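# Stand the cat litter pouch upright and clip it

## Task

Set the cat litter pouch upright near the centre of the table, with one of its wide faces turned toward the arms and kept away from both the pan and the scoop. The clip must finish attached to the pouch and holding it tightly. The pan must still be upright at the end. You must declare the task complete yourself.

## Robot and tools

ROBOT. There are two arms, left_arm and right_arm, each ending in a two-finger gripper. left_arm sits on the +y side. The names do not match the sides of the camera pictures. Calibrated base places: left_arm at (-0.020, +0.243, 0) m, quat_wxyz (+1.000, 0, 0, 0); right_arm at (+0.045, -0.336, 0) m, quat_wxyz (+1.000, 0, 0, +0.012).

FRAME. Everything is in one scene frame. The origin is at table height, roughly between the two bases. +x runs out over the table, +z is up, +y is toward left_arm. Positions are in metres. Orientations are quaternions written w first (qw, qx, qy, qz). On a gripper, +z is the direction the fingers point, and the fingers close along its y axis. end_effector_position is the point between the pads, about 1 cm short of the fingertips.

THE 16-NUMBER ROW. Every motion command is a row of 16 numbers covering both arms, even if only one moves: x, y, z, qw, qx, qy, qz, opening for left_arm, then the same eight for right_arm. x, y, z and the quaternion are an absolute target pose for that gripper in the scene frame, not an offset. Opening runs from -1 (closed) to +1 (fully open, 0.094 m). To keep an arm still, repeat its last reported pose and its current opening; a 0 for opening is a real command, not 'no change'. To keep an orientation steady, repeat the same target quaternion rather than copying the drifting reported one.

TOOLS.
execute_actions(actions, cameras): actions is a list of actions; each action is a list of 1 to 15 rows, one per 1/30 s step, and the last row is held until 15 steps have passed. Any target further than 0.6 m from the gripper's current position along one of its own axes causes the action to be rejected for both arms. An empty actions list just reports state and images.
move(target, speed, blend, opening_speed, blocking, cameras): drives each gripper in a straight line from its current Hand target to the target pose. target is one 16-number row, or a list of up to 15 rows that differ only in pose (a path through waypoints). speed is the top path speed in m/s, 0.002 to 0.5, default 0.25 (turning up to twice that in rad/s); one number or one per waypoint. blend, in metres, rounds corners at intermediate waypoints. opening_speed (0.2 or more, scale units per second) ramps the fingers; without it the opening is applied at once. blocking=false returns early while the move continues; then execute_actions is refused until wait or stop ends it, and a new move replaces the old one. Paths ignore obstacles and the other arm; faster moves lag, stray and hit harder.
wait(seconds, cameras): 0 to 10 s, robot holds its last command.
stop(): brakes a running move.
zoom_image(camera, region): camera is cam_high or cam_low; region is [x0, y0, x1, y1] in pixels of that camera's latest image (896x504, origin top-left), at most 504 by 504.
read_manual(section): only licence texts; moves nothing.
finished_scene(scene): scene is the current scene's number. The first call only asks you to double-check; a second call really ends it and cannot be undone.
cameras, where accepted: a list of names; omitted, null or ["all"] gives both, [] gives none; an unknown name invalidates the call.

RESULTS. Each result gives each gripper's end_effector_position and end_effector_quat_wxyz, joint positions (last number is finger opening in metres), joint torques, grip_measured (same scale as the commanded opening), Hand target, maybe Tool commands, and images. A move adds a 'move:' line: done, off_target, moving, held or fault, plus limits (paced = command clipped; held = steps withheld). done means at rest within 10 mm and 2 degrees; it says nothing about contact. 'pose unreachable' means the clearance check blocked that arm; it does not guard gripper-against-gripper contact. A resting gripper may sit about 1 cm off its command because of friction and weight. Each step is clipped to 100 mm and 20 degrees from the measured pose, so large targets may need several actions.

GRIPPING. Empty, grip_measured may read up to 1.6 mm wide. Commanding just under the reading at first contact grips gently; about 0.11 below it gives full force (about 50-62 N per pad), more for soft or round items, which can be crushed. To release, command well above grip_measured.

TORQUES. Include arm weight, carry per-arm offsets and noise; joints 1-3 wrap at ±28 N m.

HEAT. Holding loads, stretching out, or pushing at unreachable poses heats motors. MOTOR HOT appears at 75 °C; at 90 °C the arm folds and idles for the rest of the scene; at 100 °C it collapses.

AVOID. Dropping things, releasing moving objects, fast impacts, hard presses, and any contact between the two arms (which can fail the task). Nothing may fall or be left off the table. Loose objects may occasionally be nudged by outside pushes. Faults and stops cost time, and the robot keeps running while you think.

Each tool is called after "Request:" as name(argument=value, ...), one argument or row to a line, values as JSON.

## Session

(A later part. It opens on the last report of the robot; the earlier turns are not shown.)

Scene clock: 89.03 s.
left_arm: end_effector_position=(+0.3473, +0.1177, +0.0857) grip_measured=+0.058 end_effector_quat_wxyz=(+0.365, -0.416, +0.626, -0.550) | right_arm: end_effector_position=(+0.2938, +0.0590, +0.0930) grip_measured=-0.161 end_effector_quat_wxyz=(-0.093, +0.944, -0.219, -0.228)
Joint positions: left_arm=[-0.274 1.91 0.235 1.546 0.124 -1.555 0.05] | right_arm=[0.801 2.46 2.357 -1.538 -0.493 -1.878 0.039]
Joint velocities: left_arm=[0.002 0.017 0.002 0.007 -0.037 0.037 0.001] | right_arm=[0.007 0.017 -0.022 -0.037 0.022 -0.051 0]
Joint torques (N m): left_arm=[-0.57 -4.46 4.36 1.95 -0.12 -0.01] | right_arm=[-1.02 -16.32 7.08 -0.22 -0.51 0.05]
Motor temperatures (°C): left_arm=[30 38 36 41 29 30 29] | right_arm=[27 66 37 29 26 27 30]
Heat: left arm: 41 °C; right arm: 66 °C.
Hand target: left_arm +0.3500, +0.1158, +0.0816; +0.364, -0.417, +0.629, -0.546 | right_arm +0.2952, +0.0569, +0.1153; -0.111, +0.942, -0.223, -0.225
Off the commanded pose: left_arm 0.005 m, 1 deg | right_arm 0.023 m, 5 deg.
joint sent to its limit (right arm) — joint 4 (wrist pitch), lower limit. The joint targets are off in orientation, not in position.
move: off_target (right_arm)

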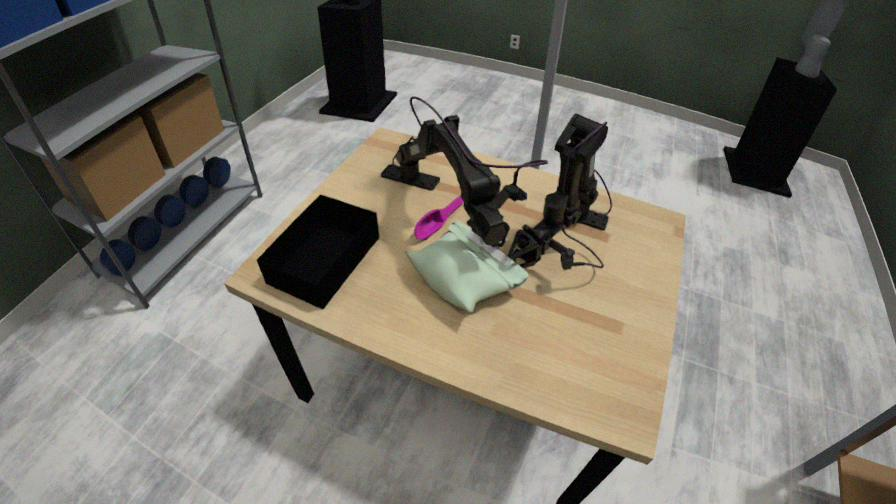

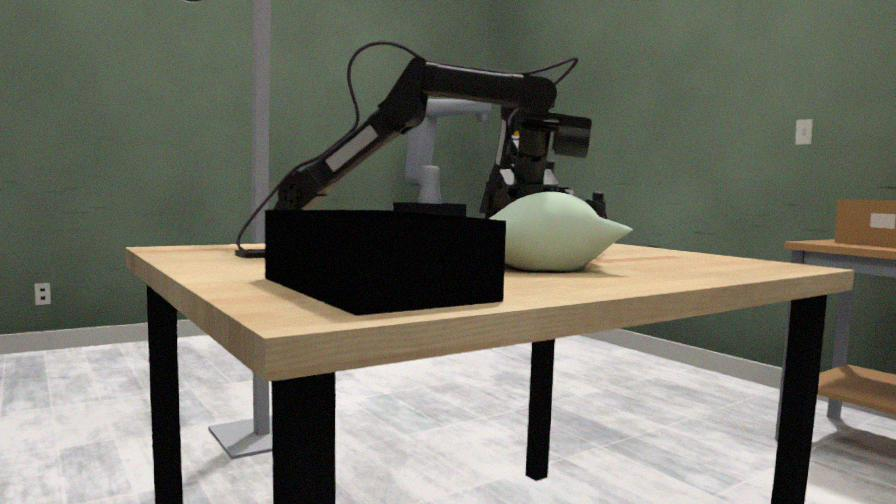

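Request:
move(
  target=[0.3545, 0.1070, 0.076, 0.3635, -0.4182, 0.6283, -0.5461, 0.06, 0.2958, 0.0573, 0.116, -0.0555, 0.9434, -0.2074, -0.2528, -0.28],
  speed=0.06,
  cameras=["cam_high", "cam_low"],
)

Request:
zoom_image(
  camera="cam_high",
  region=[440, 200, 560, 300],
)

Scene clock: 90.73 s.
left_arm: end_effector_position=(+0.3513, +0.1088, +0.0761) grip_measured=+0.058 end_effector_quat_wxyz=(+0.360, -0.420, +0.630, -0.545) | right_arm: end_effector_position=(+0.2938, +0.0590, +0.0930) grip_measured=-0.161 end_effector_quat_wxyz=(-0.093, +0.944, -0.219, -0.228)
Joint positions: left_arm=[-0.307 1.958 0.263 1.547 0.091 -1.561 0.05] | right_arm=[0.801 2.46 2.357 -1.538 -0.493 -1.878 0.039]
Joint velocities: left_arm=[-0.007 0.007 -0.012 -0.037 -0.007 -0.007 -0.001] | right_arm=[-0.017 0.002 -0.012 -0.007 0.022 0.037 -0.001]
Joint torques (N m): left_arm=[-0.55 -4.64 3.79 2.16 -0.11 0.06] | right_arm=[-1.1 -16.25 7.17 -0.21 -0.48 0.02]
Motor temperatures (°C): left_arm=[30 37 36 41 29 30 29] | right_arm=[27 67 37 29 26 27 30]
Heat: left arm: 41 °C; right arm: 67 °C.
Hand target: left_arm +0.3543, +0.1070, +0.0760; +0.364, -0.418, +0.629, -0.546 | right_arm +0.2952, +0.0569, +0.1153; -0.111, +0.942, -0.223, -0.225
Off the commanded pose: left_arm 0.004 m, 1 deg | right_arm 0.023 m, 5 deg.
joint sent to its limit (left arm) — joint 4 (wrist pitch), upper limit. The joint targets still meet the commanded pose.
joint sent to its limit (right arm) — joint 4 (wrist pitch), lower limit. The joint targets are off in orientation, not in position.
move: off_target (right_arm)

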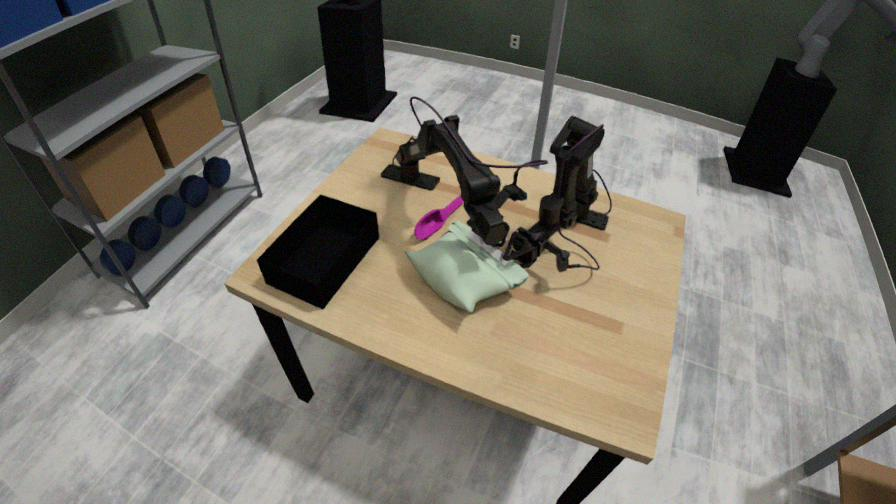

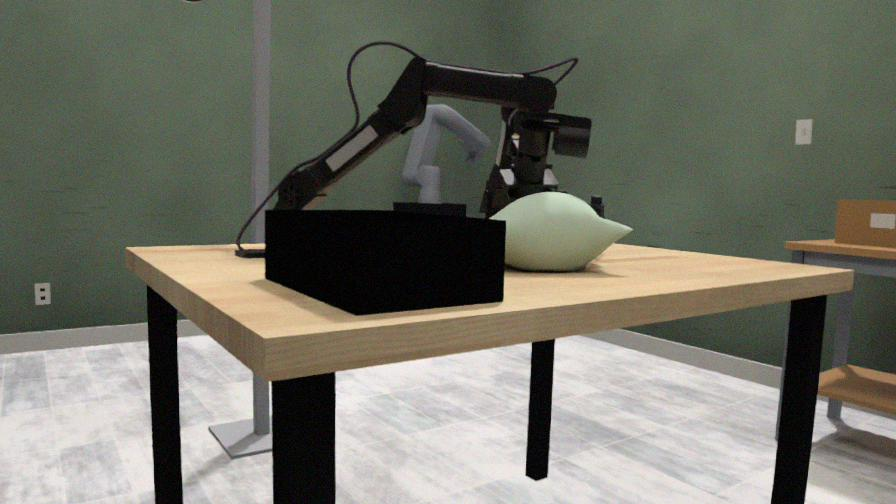

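Scaled by 4.200.

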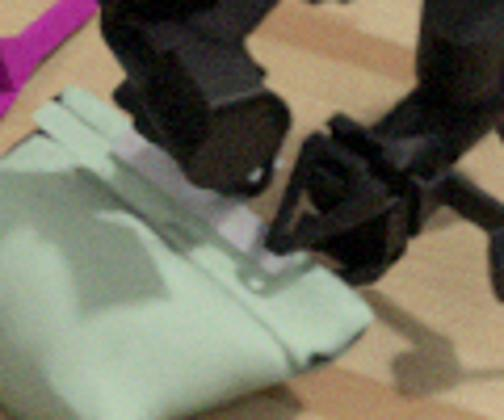

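Request:
move(
  target=[0.3545, 0.1070, 0.075, 0.3635, -0.4182, 0.6283, -0.5461, -0.5, 0.2958, 0.0573, 0.116, -0.0555, 0.9434, -0.2074, -0.2528, -0.28],
  speed=0.06,
  opening_speed=0.6,
  cameras=["cam_high"],
)

Request:
zoom_image(
  camera="cam_high",
  region=[440, 200, 560, 300],
)

Scene clock: 92.23 s.
left_arm: end_effector_position=(+0.3507, +0.1091, +0.0713) grip_measured=-0.498 end_effector_quat_wxyz=(+0.356, -0.423, +0.634, -0.541) | right_arm: end_effector_position=(+0.2938, +0.0590, +0.0930) grip_measured=-0.161 end_effector_quat_wxyz=(-0.093, +0.944, -0.219, -0.228)
Joint positions: left_arm=[-0.307 1.966 0.263 1.54 0.09 -1.562 0.024] | right_arm=[0.801 2.46 2.357 -1.538 -0.493 -1.878 0.039]
Joint velocities: left_arm=[-0.012 0.002 0.007 0.007 -0.081 -0.022 0] | right_arm=[-0.002 -0.002 -0.007 0.037 -0.051 0.007 0]
Joint torques (N m): left_arm=[-0.47 -4.97 3.93 2.22 -0.08 0.03] | right_arm=[-1.24 -16.24 6.97 -0.2 -0.48 0.01]
Motor temperatures (°C): left_arm=[30 37 36 41 29 30 29] | right_arm=[27 67 37 29 26 27 30]
Heat: left arm: 41 °C; right arm: 67 °C.
Hand target: left_arm +0.3544, +0.1070, +0.0751; +0.363, -0.419, +0.629, -0.545 | right_arm +0.2952, +0.0569, +0.1153; -0.111, +0.942, -0.223, -0.225
Off the commanded pose: left_arm 0.006 m, 1 deg | right_arm 0.023 m, 5 deg.
joint sent to its limit (left arm) — joint 4 (wrist pitch), upper limit. The joint targets still meet the commanded pose.
joint sent to its limit (right arm) — joint 4 (wrist pitch), lower limit. The joint targets are off in orientation, not in position.
move: off_target (right_arm)
Images, in order (width x height): cam_high 896x504.

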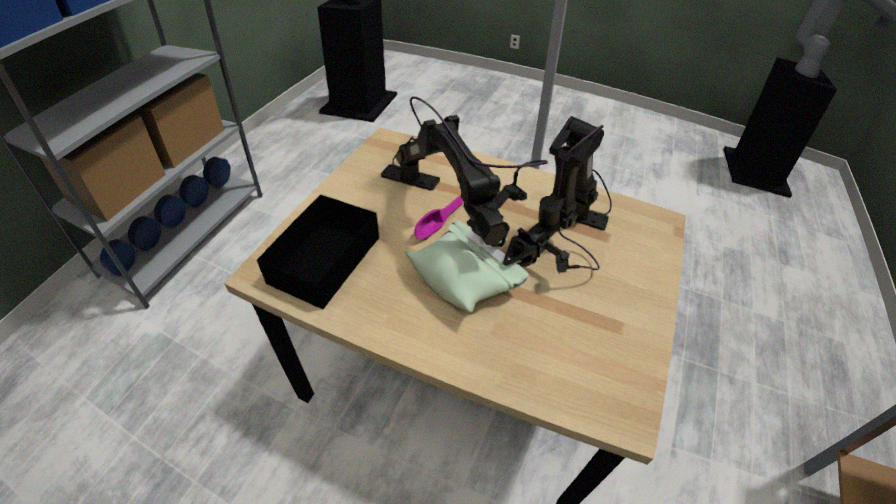

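Scaled by 4.200.

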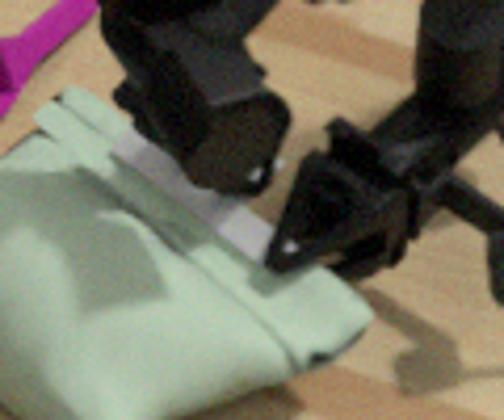

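Request:
move(
  target=[0.3545, 0.1070, 0.077, 0.3635, -0.4182, 0.6283, -0.5461, -0.85, 0.2958, 0.0573, 0.116, -0.0555, 0.9434, -0.2074, -0.2528, -0.28],
  speed=0.06,
  opening_speed=0.4,
  cameras=["cam_high"],
)

Request:
zoom_image(
  camera="cam_high",
  region=[440, 200, 560, 300],
)

Scene clock: 93.67 s.
left_arm: end_effector_position=(+0.3506, +0.1091, +0.0708) grip_measured=-0.647 end_effector_quat_wxyz=(+0.351, -0.429, +0.630, -0.543) | right_arm: end_effector_position=(+0.2939, +0.0589, +0.0930) grip_measured=-0.161 end_effector_quat_wxyz=(-0.093, +0.944, -0.219, -0.227)
Joint positions: left_arm=[-0.307 1.966 0.263 1.538 0.09 -1.58 0.017] | right_arm=[0.801 2.46 2.357 -1.538 -0.492 -1.878 0.039]
Joint velocities: left_arm=[-0.012 -0.002 0.007 -0.007 0.037 -0.066 0] | right_arm=[-0.017 -0.002 0.007 -0.11 -0.066 0.066 -0.001]
Joint torques (N m): left_arm=[-0.39 -5.65 4.03 2.21 -0.11 0.24] | right_arm=[-0.95 -16.08 7.12 -0.19 -0.46 0.04]
Motor temperatures (°C): left_arm=[30 37 36 41 29 30 29] | right_arm=[27 68 37 29 27 27 30]
Heat: left arm: 41 °C; right arm: 68 °C.
Hand target: left_arm +0.3545, +0.1070, +0.0769; +0.363, -0.418, +0.628, -0.546 | right_arm +0.2952, +0.0568, +0.1153; -0.111, +0.942, -0.223, -0.225
Off the commanded pose: left_arm 0.008 m, 2 deg | right_arm 0.023 m, 5 deg.
joint sent to its limit (right arm) — joint 4 (wrist pitch), lower limit. The joint targets are off in orientation, not in position.
move: off_target (right_arm)
Images, in order (width x height): cam_high 896x504.

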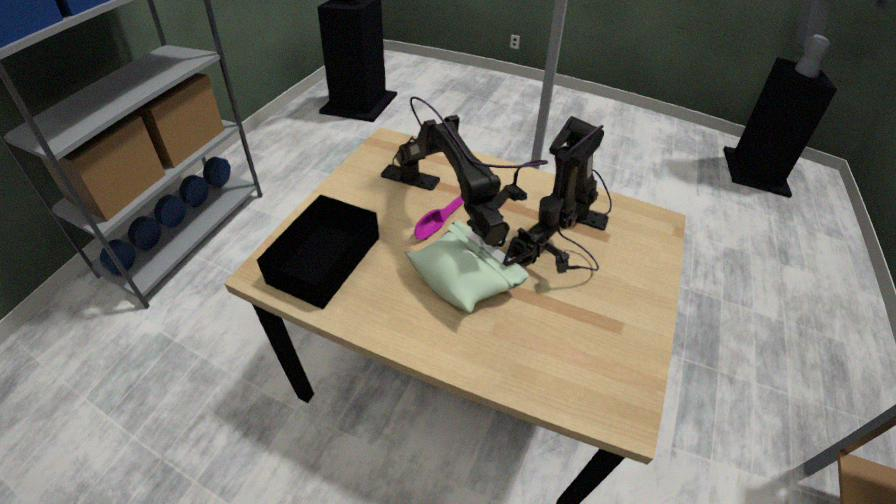

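Scaled by 4.200.

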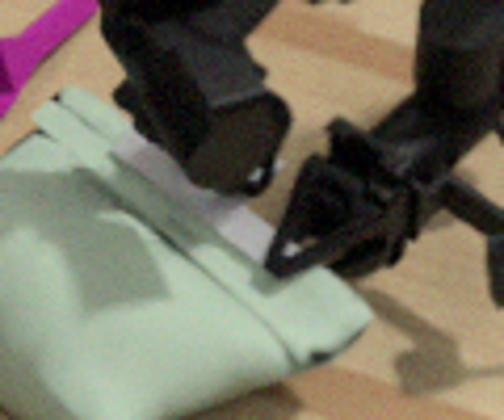

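Request:
move(
  target=[0.3535, 0.1075, 0.115, 0.3635, -0.4182, 0.6283, -0.5461, -0.9, 0.2952, 0.0575, 0.096, -0.0555, 0.9434, -0.2074, -0.2528, -0.28],
  speed=0.05,
  cameras=["cam_high", "cam_low"],
)

Request:
zoom_image(
  camera="cam_high",
  region=[380, 190, 560, 320],
)

Scene clock: 95.60 s.
left_arm: end_effector_position=(+0.3430, +0.1111, +0.0737) grip_measured=-0.668 end_effector_quat_wxyz=(+0.325, -0.450, +0.658, -0.508) | right_arm: end_effector_position=(+0.2879, +0.0577, +0.0954) grip_measured=-0.161 end_effector_quat_wxyz=(-0.093, +0.944, -0.207, -0.241)
Joint positions: left_arm=[-0.309 1.733 0.263 1.193 0.089 -1.577 0.016] | right_arm=[0.801 2.46 2.357 -1.56 -0.515 -1.91 0.039]
Joint velocities: left_arm=[0.007 0.002 0.002 0.007 0.051 -0.037 0] | right_arm=[0.007 -0.002 -0.002 0.007 -0.007 -0.022 0]
Joint torques (N m): left_arm=[-0.35 -8.59 5.87 2.8 -0.1 0.17] | right_arm=[-0.85 -12.44 7.39 -0.03 -0.22 0.24]
Motor temperatures (°C): left_arm=[30 37 36 41 29 30 29] | right_arm=[27 67 37 29 26 27 30]
Heat: left arm: 41 °C; right arm: 67 °C.
Hand target: left_arm +0.3527, +0.1076, +0.1139; +0.363, -0.419, +0.629, -0.546 | right_arm +0.2948, +0.0572, +0.0957; -0.094, +0.943, -0.219, -0.234
Off the commanded pose: left_arm 0.043 m, 8 deg | right_arm 0.007 m, 5 deg.
joint sent to its limit (right arm) — joint 4 (wrist pitch), lower limit. The joint targets are off in orientation, not in position.
move: off_target (left_arm, right_arm)

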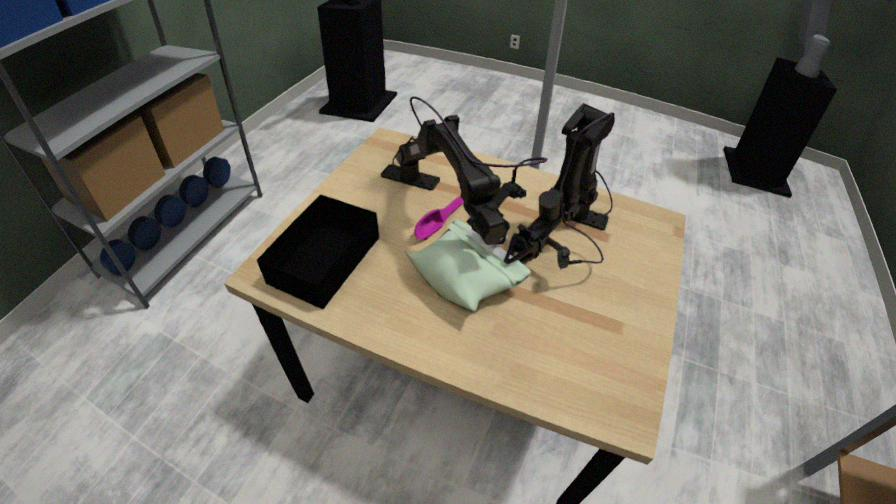

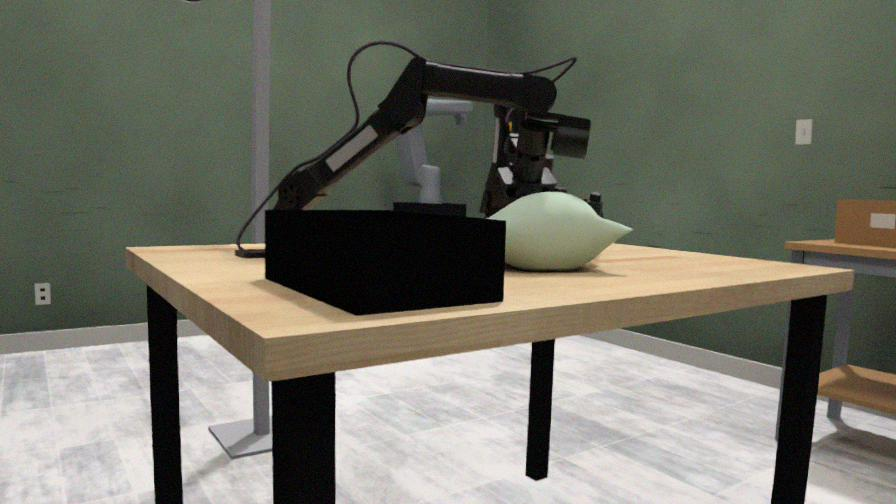

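Scaled by 2.800.

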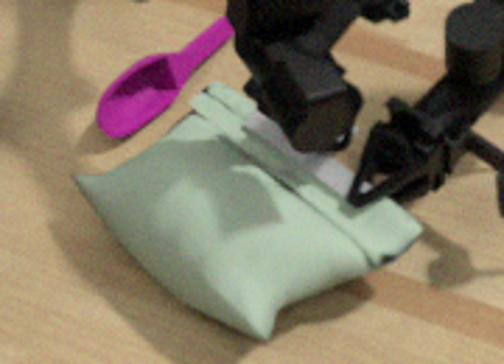

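Request:
move(
  target=[0.3535, 0.1075, 0.117, 0.3635, -0.4182, 0.6283, -0.5461, -0.95, 0.2900, 0.0575, 0.092, -0.0930, 0.9440, -0.2070, -0.2410, -0.06],
  speed=0.05,
  opening_speed=0.3,
  cameras=["cam_high"],
)

Request:
zoom_image(
  camera="cam_high",
  region=[380, 190, 560, 320],
)

Scene clock: 97.03 s.
left_arm: end_effector_position=(+0.3424, +0.1109, +0.0754) grip_measured=-0.676 end_effector_quat_wxyz=(+0.328, -0.445, +0.662, -0.506) | right_arm: end_effector_position=(+0.2882, +0.0564, +0.0948) grip_measured=-0.062 end_effector_quat_wxyz=(-0.091, +0.946, -0.203, -0.238)
Joint positions: left_arm=[-0.31 1.718 0.263 1.176 0.089 -1.561 0.015] | right_arm=[0.801 2.46 2.357 -1.564 -0.507 -1.92 0.044]
Joint velocities: left_arm=[-0.012 -0.007 0.012 0.081 0.007 0.051 0] | right_arm=[0.002 -0.007 0.002 0.037 0.051 0.007 0]
Joint torques (N m): left_arm=[-0.05 -8.46 6.12 2.85 -0.02 0.08] | right_arm=[-0.35 -12.27 5.68 0.06 -0.45 0.03]
Motor temperatures (°C): left_arm=[30 37 36 41 29 30 29] | right_arm=[27 67 37 29 26 27 30]
Heat: left arm: 41 °C; right arm: 67 °C.
Hand target: left_arm +0.3529, +0.1076, +0.1159; +0.363, -0.417, +0.629, -0.546 | right_arm +0.2900, +0.0574, +0.0920; -0.093, +0.944, -0.207, -0.241
Off the commanded pose: left_arm 0.043 m, 8 deg | right_arm 0.003 m, 1 deg.
joint read past its limit (right arm) — joint 4 (wrist pitch), lower limit.
move: off_target (left_arm)
Images, in order (width x height): cam_high 896x504.

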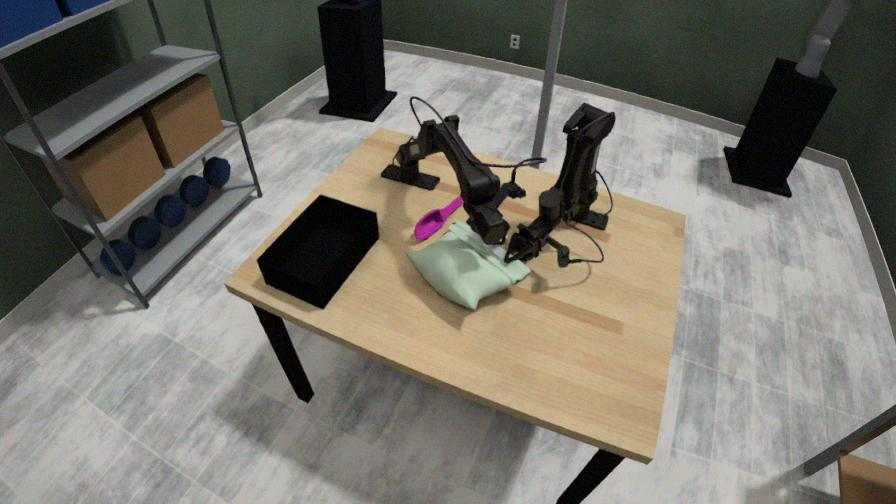

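Scaled by 2.800.

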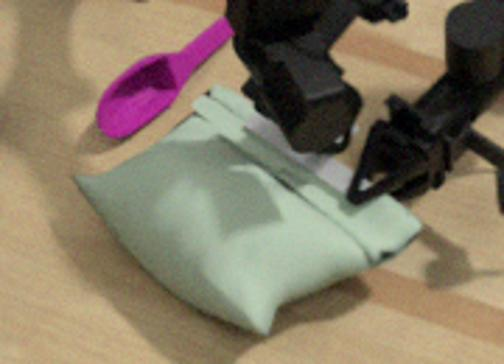

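Request:
move(
  target=[
    [0.3535, 0.1075, 0.117, 0.3635, -0.4182, 0.6283, -0.5461, -0.95, 0.3040, 0.0490, 0.128, -0.0930, 0.9440, -0.2070, -0.2410, -0.06],
    [0.3535, 0.1075, 0.117, 0.3635, -0.4182, 0.6283, -0.5461, -0.95, 0.2750, -0.0200, 0.150, -0.0500, 0.9650, -0.2100, -0.1200, -0.06],
    [0.3535, 0.1075, 0.117, 0.3635, -0.4182, 0.6283, -0.5461, -0.95, 0.2300, -0.1000, 0.160, 0, 0.9860, -0.1650, 0, -0.06],
  ],
  speed=[0.08, 0.15, 0.2],
  blend=[0.0, 0.02, 0.0],
  cameras=["cam_high", "cam_low"],
)

Request:
zoom_image(
  camera="cam_high",
  region=[380, 150, 580, 320],
)

Scene clock: 100.77 s.
left_arm: end_effector_position=(+0.3423, +0.1107, +0.0754) grip_measured=-0.677 end_effector_quat_wxyz=(+0.328, -0.444, +0.663, -0.506) | right_arm: end_effector_position=(+0.2316, -0.0961, +0.1606) grip_measured=-0.062 end_effector_quat_wxyz=(-0.001, +0.986, -0.165, +0.000)
Joint positions: left_arm=[-0.31 1.718 0.263 1.176 0.09 -1.559 0.015] | right_arm=[0.882 1.696 1.569 -1.442 0 -1.905 0.044]
Joint velocities: left_arm=[-0.002 0.017 0.007 0.066 -0.037 0.066 -0.001] | right_arm=[-0.002 0.002 -0.002 0.022 0.022 -0.095 0]
Joint torques (N m): left_arm=[-0.23 -8.32 6.02 2.81 -0.03 0.01] | right_arm=[0.38 -8.23 4.23 0.2 -0.11 0.05]
Motor temperatures (°C): left_arm=[30 37 37 43 29 30 29] | right_arm=[27 66 37 29 26 27 29]
Heat: left arm: 43 °C; right arm: 66 °C.
Hand target: left_arm +0.3529, +0.1075, +0.1159; +0.363, -0.417, +0.629, -0.546 | right_arm +0.2274, -0.0982, +0.1599; +0.000, +0.986, -0.165, -0.001
Off the commanded pose: left_arm 0.043 m, 8 deg | right_arm 0.004 m, 0 deg.
move: off_target (left_arm)

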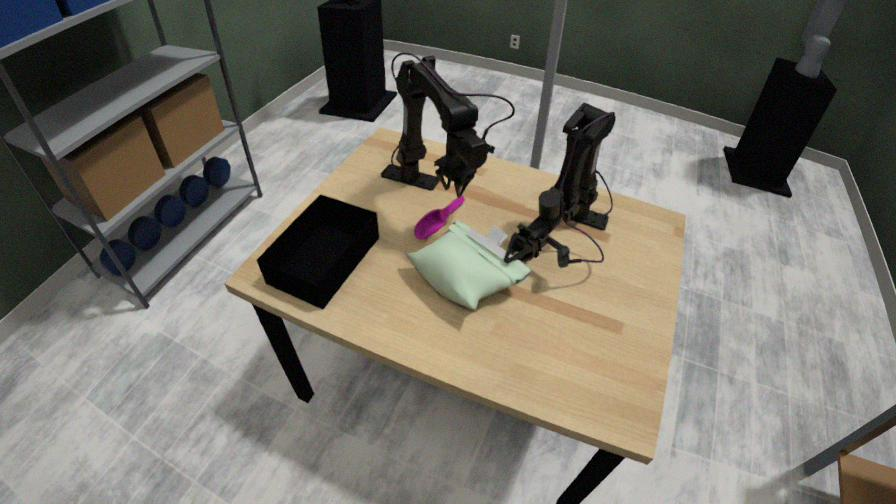

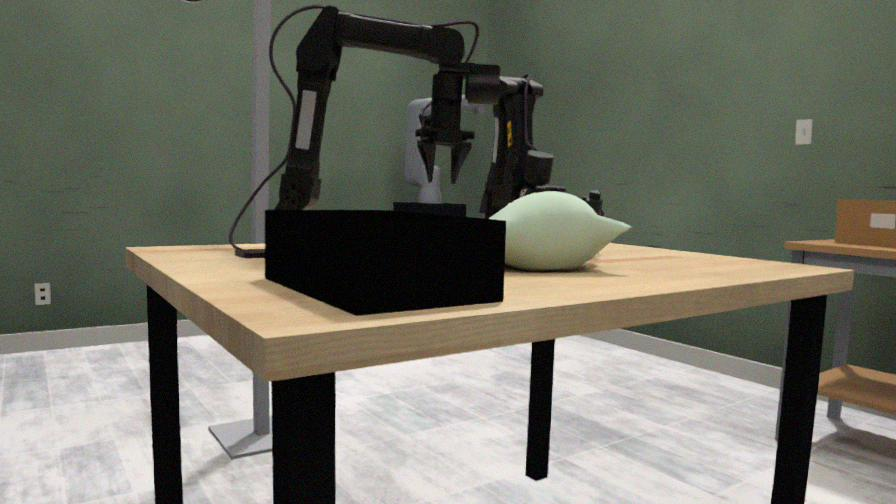

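Scaled by 2.520.

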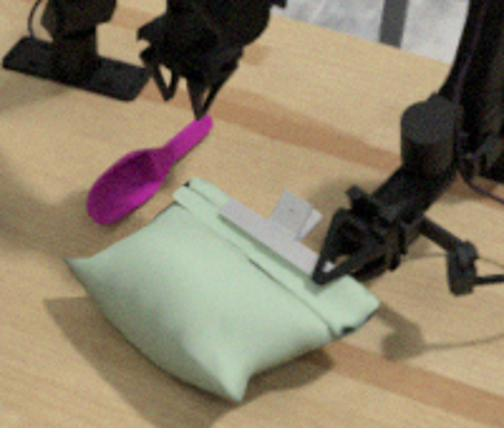

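Request:
move(
  target=[
    [0.3535, 0.1075, 0.117, 0.3635, -0.4182, 0.6283, -0.5461, -0.95, 0.1500, -0.1290, 0.110, 0, 0.9948, -0.1019, 0, 0.3],
    [0.3535, 0.1075, 0.117, 0.3635, -0.4182, 0.6283, -0.5461, -0.95, 0.1350, -0.1310, 0.050, 0, 0.9948, -0.1019, 0, 0.3],
  ],
  speed=[0.2, 0.12],
  blend=[0.02, 0.0],
  cameras=["cam_high"],
)

Request:
zoom_image(
  camera="cam_high",
  region=[380, 130, 540, 250],
)

Scene clock: 102.87 s.
left_arm: end_effector_position=(+0.3423, +0.1107, +0.0754) grip_measured=-0.677 end_effector_quat_wxyz=(+0.328, -0.444, +0.663, -0.506) | right_arm: end_effector_position=(+0.1378, -0.1257, +0.0556) grip_measured=+0.298 end_effector_quat_wxyz=(-0.006, +0.995, -0.102, +0.004)
Joint positions: left_arm=[-0.31 1.718 0.263 1.176 0.09 -1.559 0.015] | right_arm=[1.129 1.441 0.894 -1.008 0.003 -1.784 0.061]
Joint velocities: left_arm=[-0.007 0.027 -0.007 0.007 0.007 -0.037 -0.001] | right_arm=[-0.012 -0.002 -0.017 0.007 -0.007 0.022 -0.001]
Joint torques (N m): left_arm=[-0.1 -8.24 6.15 2.83 -0.02 0.04] | right_arm=[0.46 -4.19 4.63 0.17 -0.12 0.09]
Motor temperatures (°C): left_arm=[30 38 37 43 29 30 29] | right_arm=[27 64 36 29 26 27 29]
Heat: left arm: 43 °C; right arm: 64 °C.
Hand target: left_arm +0.3529, +0.1075, +0.1159; +0.363, -0.417, +0.629, -0.546 | right_arm +0.1332, -0.1291, +0.0505; +0.001, +0.995, -0.102, -0.003
Off the commanded pose: left_arm 0.043 m, 8 deg | right_arm 0.008 m, 1 deg.
move: off_target (left_arm)
Images, in order (width x height): cam_high 896x504.

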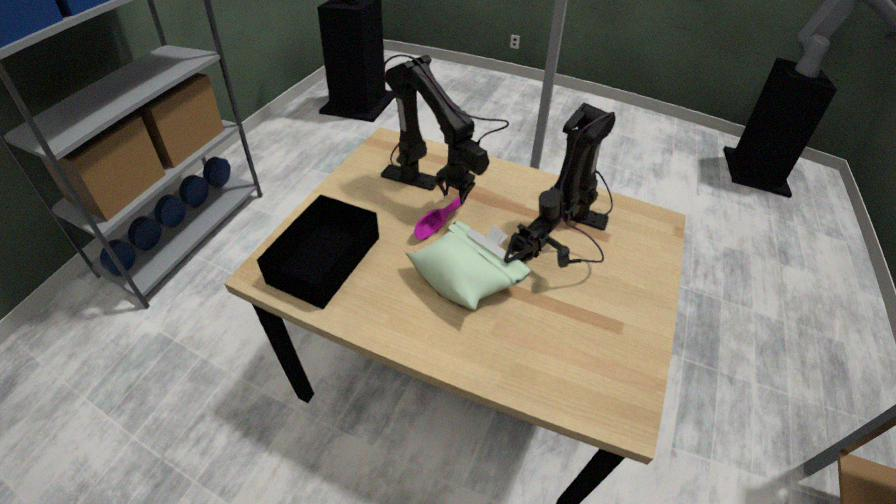

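Scaled by 3.150.

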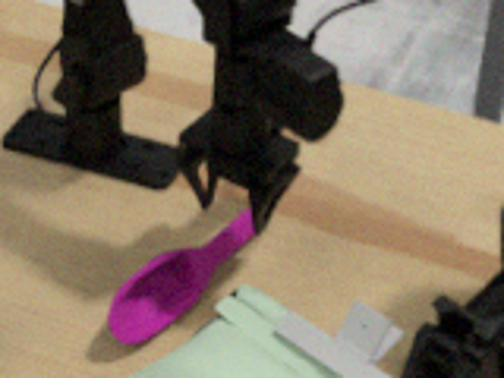

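Request:
move(
  target=[0.3535, 0.1075, 0.117, 0.3635, -0.4182, 0.6283, -0.5461, -0.95, 0.1340, -0.1350, 0.014, 0, 0.9948, -0.1019, 0, 0.3],
  speed=0.06,
  cameras=["cam_high", "cam_low"],
)

Request:
zoom_image(
  camera="cam_high",
  region=[380, 130, 540, 250],
)

Scene clock: 104.43 s.
left_arm: end_effector_position=(+0.3423, +0.1107, +0.0754) grip_measured=-0.677 end_effector_quat_wxyz=(+0.328, -0.444, +0.663, -0.506) | right_arm: end_effector_position=(+0.1362, -0.1292, +0.0195) grip_measured=+0.298 end_effector_quat_wxyz=(-0.010, +0.995, -0.102, +0.005)
Joint positions: left_arm=[-0.31 1.718 0.263 1.176 0.09 -1.559 0.015] | right_arm=[1.129 1.478 0.77 -0.842 0.003 -1.784 0.061]
Joint velocities: left_arm=[0.007 0.022 -0.017 -0.037 0.007 0.007 0] | right_arm=[0.002 -0.002 0.007 0.037 -0.037 0.051 -0.001]
Joint torques (N m): left_arm=[-0.14 -8.44 6.22 2.84 -0.05 -0.01] | right_arm=[-0.47 -3.75 4.03 0.19 -0.11 -0.06]
Motor temperatures (°C): left_arm=[30 38 37 44 29 30 29] | right_arm=[27 62 36 29 26 27 29]
Heat: left arm: 44 °C; right arm: 62 °C.
Hand target: left_arm +0.3529, +0.1075, +0.1159; +0.363, -0.417, +0.629, -0.546 | right_arm +0.1339, -0.1348, +0.0140; +0.000, +0.995, -0.102, +0.000
Off the commanded pose: left_arm 0.043 m, 8 deg | right_arm 0.008 m, 1 deg.
move: off_target (left_arm)

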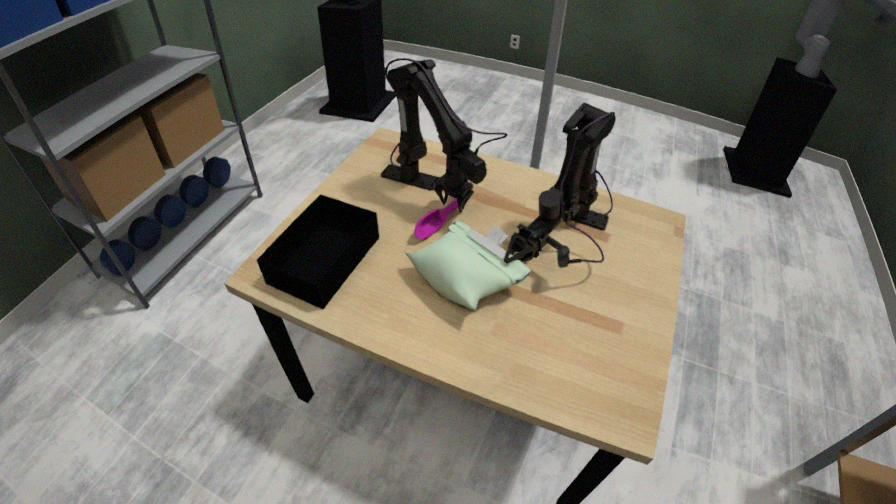

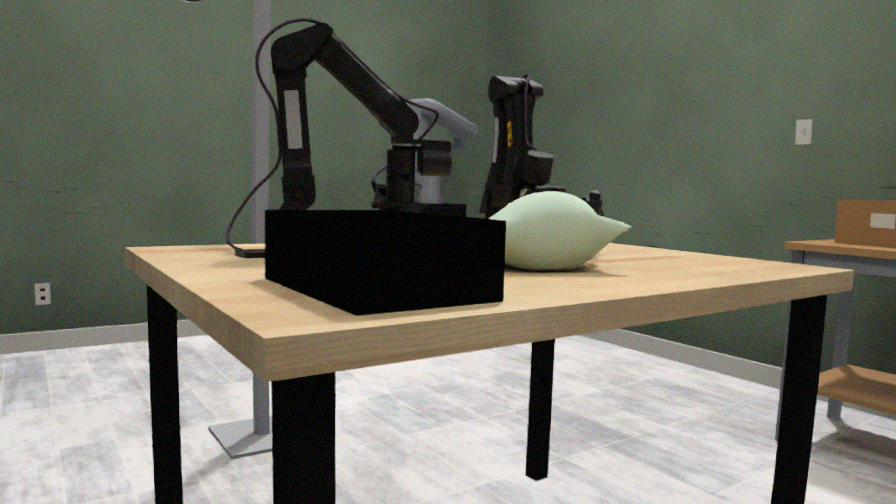

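Scaled by 3.150.

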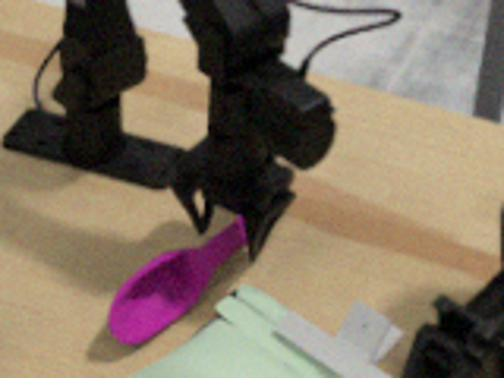

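Request:
move(
  target=[0.3535, 0.1075, 0.117, 0.3635, -0.4182, 0.6283, -0.5461, -0.95, 0.1340, -0.1350, 0.014, 0, 0.9948, -0.1019, 0, -0.75],
  speed=0.06,
  opening_speed=0.7,
  cameras=["cam_high"],
)

Request:
zoom_image(
  camera="cam_high",
  region=[380, 130, 540, 250],
)

Scene clock: 106.30 s.
left_arm: end_effector_position=(+0.3423, +0.1107, +0.0754) grip_measured=-0.677 end_effector_quat_wxyz=(+0.328, -0.444, +0.663, -0.506) | right_arm: end_effector_position=(+0.1365, -0.1285, +0.0195) grip_measured=-0.742 end_effector_quat_wxyz=(-0.011, +0.995, -0.102, +0.005)
Joint positions: left_arm=[-0.31 1.718 0.263 1.176 0.09 -1.559 0.015] | right_arm=[1.129 1.478 0.77 -0.839 0.003 -1.785 0.012]
Joint velocities: left_arm=[0.017 -0.007 0.007 -0.022 0.007 -0.051 -0.001] | right_arm=[-0.002 -0.012 0.002 -0.051 0.022 0.066 -0.003]
Joint torques (N m): left_arm=[-0.16 -8.09 6.16 2.85 -0.08 0.03] | right_arm=[-0.31 -4.04 4.03 0.21 -0.08 -0.03]
Motor temperatures (°C): left_arm=[30 38 37 44 29 30 29] | right_arm=[27 61 36 29 26 27 29]
Heat: left arm: 44 °C; right arm: 61 °C.
Hand target: left_arm +0.3529, +0.1075, +0.1159; +0.363, -0.417, +0.629, -0.546 | right_arm +0.1339, -0.1350, +0.0141; +0.000, +0.995, -0.102, +0.000
Off the commanded pose: left_arm 0.043 m, 8 deg | right_arm 0.009 m, 1 deg.
move: off_target (left_arm)
Images, in order (width x height): cam_high 896x504.

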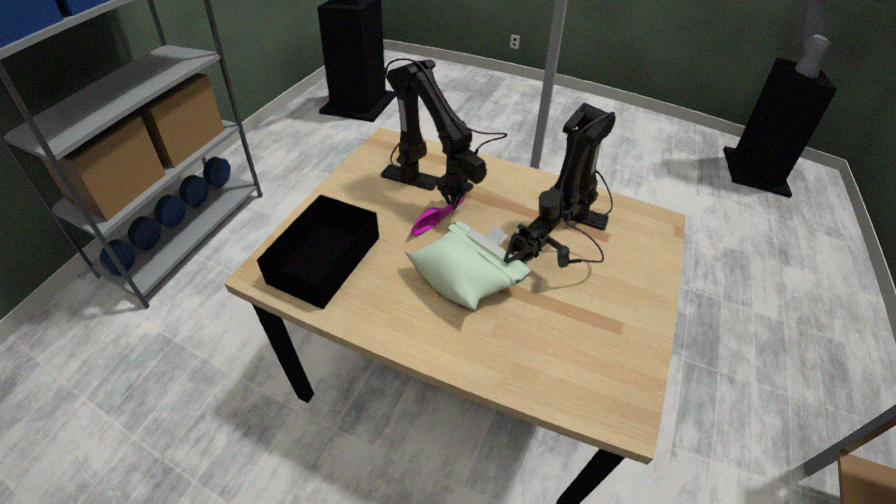

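Scaled by 3.150.

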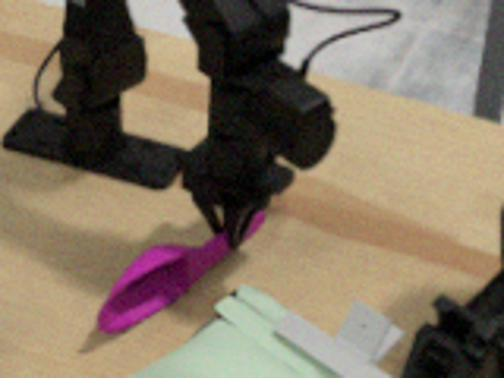

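Request:
move(
  target=[0.3535, 0.1075, 0.117, 0.3635, -0.4182, 0.6283, -0.5461, -0.95, 0.1340, -0.1350, 0.014, 0, 0.9948, -0.1019, 0, -0.95],
  speed=0.06,
  opening_speed=0.6,
  cameras=["cam_high"],
)

Request:
zoom_image(
  camera="cam_high",
  region=[380, 130, 540, 250],
)

Scene clock: 107.17 s.
left_arm: end_effector_position=(+0.3423, +0.1107, +0.0754) grip_measured=-0.677 end_effector_quat_wxyz=(+0.328, -0.444, +0.663, -0.506) | right_arm: end_effector_position=(+0.1366, -0.1284, +0.0195) grip_measured=-0.746 end_effector_quat_wxyz=(-0.012, +0.995, -0.102, +0.005)
Joint positions: left_arm=[-0.31 1.718 0.263 1.176 0.09 -1.559 0.015] | right_arm=[1.129 1.478 0.77 -0.838 0.003 -1.785 0.012]
Joint velocities: left_arm=[0.002 -0.002 -0.017 0.022 -0.007 0.037 -0.001] | right_arm=[-0.012 -0.022 -0.002 -0.051 0.022 0.037 0.001]
Joint torques (N m): left_arm=[-0.01 -8.28 6.15 2.82 -0.07 0.03] | right_arm=[-0.57 -3.78 4 0.22 -0.01 -0.06]
Motor temperatures (°C): left_arm=[30 38 37 44 29 30 29] | right_arm=[27 60 36 29 26 27 29]
Heat: left arm: 44 °C; right arm: 60 °C.
Hand target: left_arm +0.3529, +0.1075, +0.1159; +0.363, -0.417, +0.629, -0.546 | right_arm +0.1339, -0.1349, +0.0141; +0.000, +0.995, -0.102, +0.000
Off the commanded pose: left_arm 0.043 m, 8 deg | right_arm 0.009 m, 1 deg.
move: off_target (left_arm)
Images, in order (width x height): cam_high 896x504.

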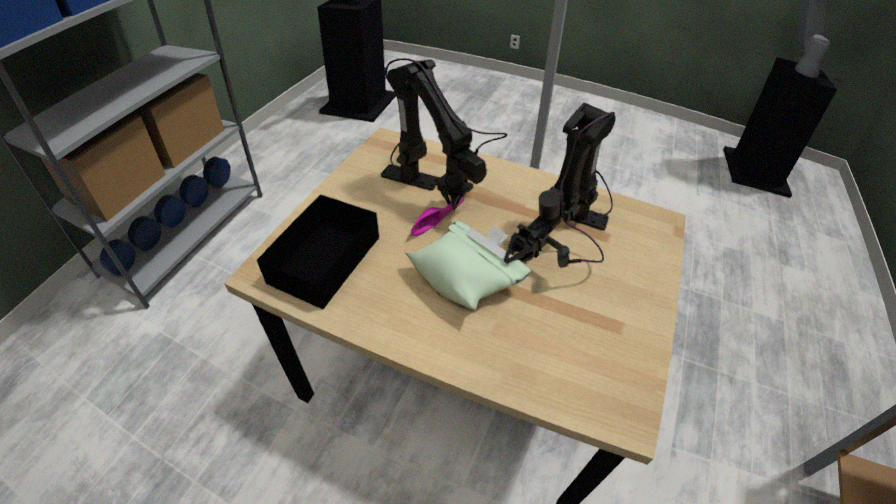

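Scaled by 3.150.

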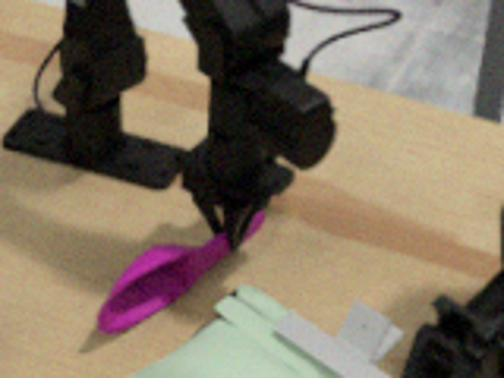

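Request:
move(
  target=[
    [0.3535, 0.1075, 0.117, 0.3635, -0.4182, 0.6283, -0.5461, -0.95, 0.1340, -0.1340, 0.070, 0, 0.9948, -0.1019, 0, -0.95],
    [0.3535, 0.1075, 0.117, 0.3635, -0.4182, 0.6283, -0.5461, -0.95, 0.0300, -0.1150, 0.075, 0, 0.9945, 0.1045, 0, -0.95],
    [0.3535, 0.1075, 0.117, 0.3635, -0.4182, 0.6283, -0.5461, -0.95, -0.0850, -0.1550, 0.075, 0, 0.9063, 0.4226, 0, -0.95],
  ],
  speed=[0.1, 0.2, 0.2],
  blend=[0.015, 0.03, 0.0],
  cameras=["cam_high"],
)

Request:
zoom_image(
  camera="cam_high",
  region=[380, 110, 580, 310],
)

Scene clock: 111.97 s.
left_arm: end_effector_position=(+0.3423, +0.1107, +0.0754) grip_measured=-0.677 end_effector_quat_wxyz=(+0.328, -0.444, +0.663, -0.506) | right_arm: end_effector_position=(-0.0850, -0.1577, +0.0696) grip_measured=-0.746 end_effector_quat_wxyz=(+0.008, +0.909, +0.417, -0.004)
Joint positions: left_arm=[-0.31 1.718 0.263 1.176 0.09 -1.559 0.015] | right_arm=[2.164 1.417 0.93 -1.098 -0.011 -1.813 0.012]
Joint velocities: left_arm=[-0.017 -0.002 0.007 -0.022 -0.022 -0.051 -0.001] | right_arm=[0.007 0.007 0.002 0.007 0.007 -0.007 -0.001]
Joint torques (N m): left_arm=[0.06 -8.14 6.08 2.8 -0.05 0.04] | right_arm=[0.44 -3.92 8.03 -0.02 -0.18 -0.13]
Motor temperatures (°C): left_arm=[30 38 38 46 29 30 29] | right_arm=[27 56 37 29 26 27 29]
Heat: left arm: 46 °C; right arm: 56 °C.
Hand target: left_arm +0.3529, +0.1075, +0.1159; +0.363, -0.417, +0.629, -0.546 | right_arm -0.0904, -0.1554, +0.0751; +0.005, +0.906, +0.422, -0.010
Off the commanded pose: left_arm 0.043 m, 8 deg | right_arm 0.006 m, 1 deg.
move: off_target (left_arm)
Images, in order (width x height): cam_high 896x504.

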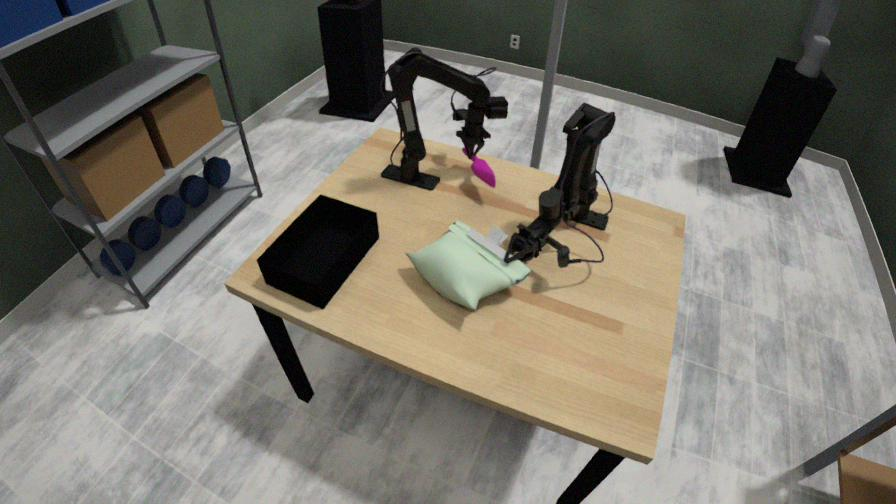

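Scaled by 2.520.

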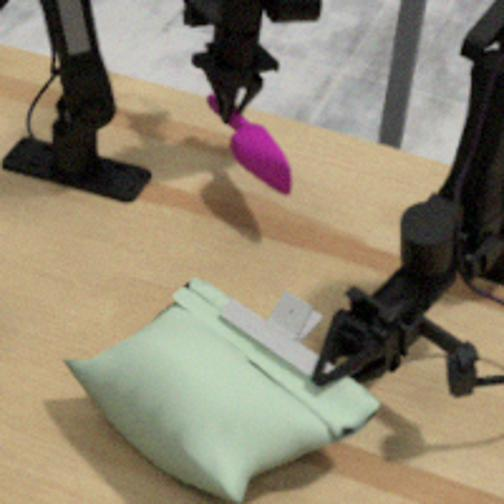

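Request:
move(
  target=[0.3535, 0.1075, 0.117, 0.3635, -0.4182, 0.6283, -0.5461, -0.95, -0.0850, -0.1550, 0.020, 0, 0.9063, 0.4226, 0, -0.95],
  speed=0.07,
  cameras=["cam_high"],
)

Request:
zoom_image(
  camera="cam_high",
  region=[420, 110, 540, 210],
)

Scene clock: 113.57 s.
left_arm: end_effector_position=(+0.3423, +0.1107, +0.0754) grip_measured=-0.677 end_effector_quat_wxyz=(+0.329, -0.444, +0.663, -0.505) | right_arm: end_effector_position=(-0.0883, -0.1507, +0.0249) grip_measured=-0.746 end_effector_quat_wxyz=(-0.009, +0.908, +0.419, -0.003)
Joint positions: left_arm=[-0.31 1.718 0.263 1.176 0.09 -1.559 0.015] | right_arm=[2.164 1.479 0.795 -0.868 -0.003 -1.819 0.012]
Joint velocities: left_arm=[-0.002 0.017 -0.017 0.007 -0.007 -0.037 -0.001] | right_arm=[-0.012 -0.007 -0.002 0.022 0.037 0.022 -0.001]
Joint torques (N m): left_arm=[-0.14 -8.31 6.09 2.78 0 0.01] | right_arm=[0.05 -4.08 4.14 0.19 -0.05 -0.11]
Motor temperatures (°C): left_arm=[30 38 38 46 29 30 30] | right_arm=[27 55 37 29 26 27 30]
Heat: left arm: 46 °C; right arm: 55 °C.
Hand target: left_arm +0.3529, +0.1075, +0.1159; +0.363, -0.417, +0.630, -0.546 | right_arm -0.0851, -0.1548, +0.0200; +0.000, +0.906, +0.423, +0.000
Off the commanded pose: left_arm 0.043 m, 8 deg | right_arm 0.007 m, 1 deg.
move: off_target (left_arm)
Images, in order (width x height): cam_high 896x504.

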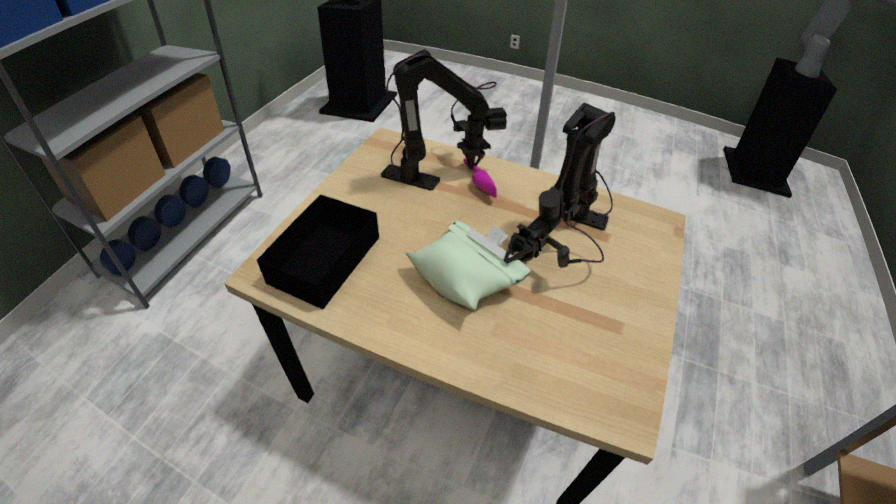

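Scaled by 4.200.

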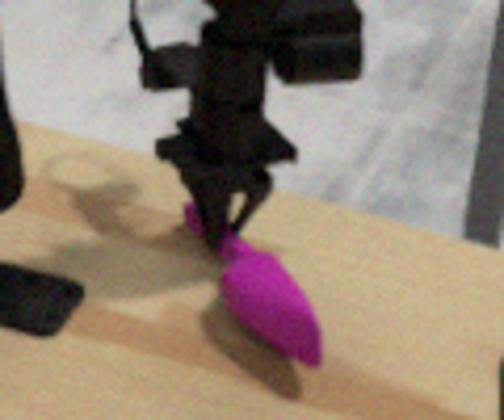

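Request:
move(
  target=[0.3535, 0.1075, 0.117, 0.3635, -0.4182, 0.6283, -0.5461, -0.95, -0.0850, -0.1550, 0.008, 0, 0.9063, 0.4226, 0, -0.95],
  speed=0.05,
  cameras=["cam_high"],
)

Request:
zoom_image(
  camera="cam_high",
  region=[420, 110, 540, 210],
)

Scene clock: 114.37 s.
left_arm: end_effector_position=(+0.3423, +0.1107, +0.0754) grip_measured=-0.677 end_effector_quat_wxyz=(+0.329, -0.444, +0.663, -0.505) | right_arm: end_effector_position=(-0.0871, -0.1498, +0.0187) grip_measured=-0.746 end_effector_quat_wxyz=(-0.010, +0.908, +0.419, +0.001)
Joint positions: left_arm=[-0.31 1.718 0.263 1.176 0.09 -1.559 0.015] | right_arm=[2.164 1.49 0.778 -0.839 0.006 -1.819 0.012]
Joint velocities: left_arm=[-0.022 -0.007 0.007 -0.051 -0.022 -0.095 0] | right_arm=[0.002 0.012 0.002 0.007 -0.022 0.007 -0.001]
Joint torques (N m): left_arm=[-0.05 -8.18 6.04 2.82 -0.03 0.02] | right_arm=[0.09 -3.23 3.06 0.48 -0.07 -0.06]
Motor temperatures (°C): left_arm=[30 38 38 46 29 30 30] | right_arm=[27 55 36 29 26 27 30]
Heat: left arm: 46 °C; right arm: 55 °C.
Hand target: left_arm +0.3529, +0.1075, +0.1159; +0.363, -0.417, +0.629, -0.546 | right_arm -0.0848, -0.1553, +0.0084; +0.000, +0.906, +0.422, +0.000
Off the commanded pose: left_arm 0.043 m, 8 deg | right_arm 0.012 m, 1 deg.
move: off_target (left_arm, right_arm)
Images, in order (width x height): cam_high 896x504.

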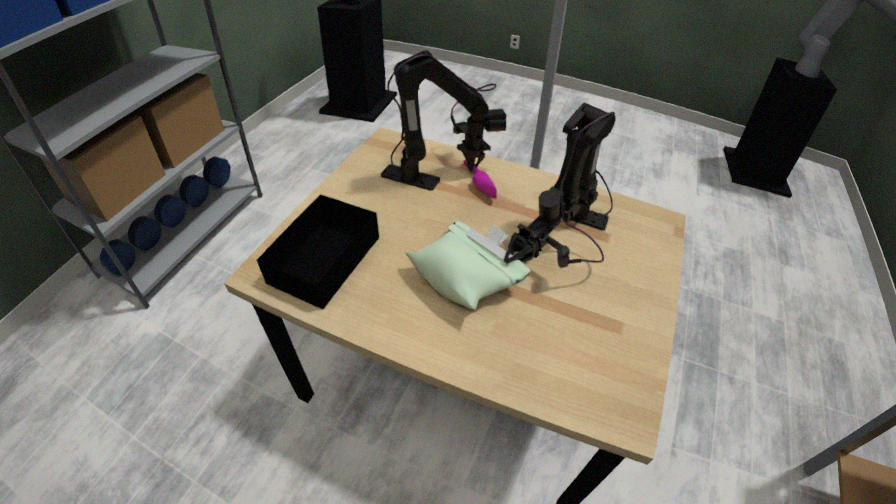

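Scaled by 4.200.

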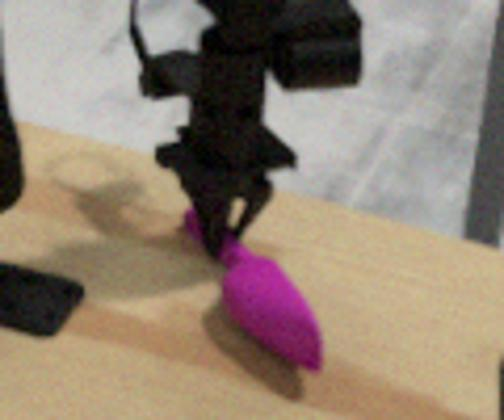

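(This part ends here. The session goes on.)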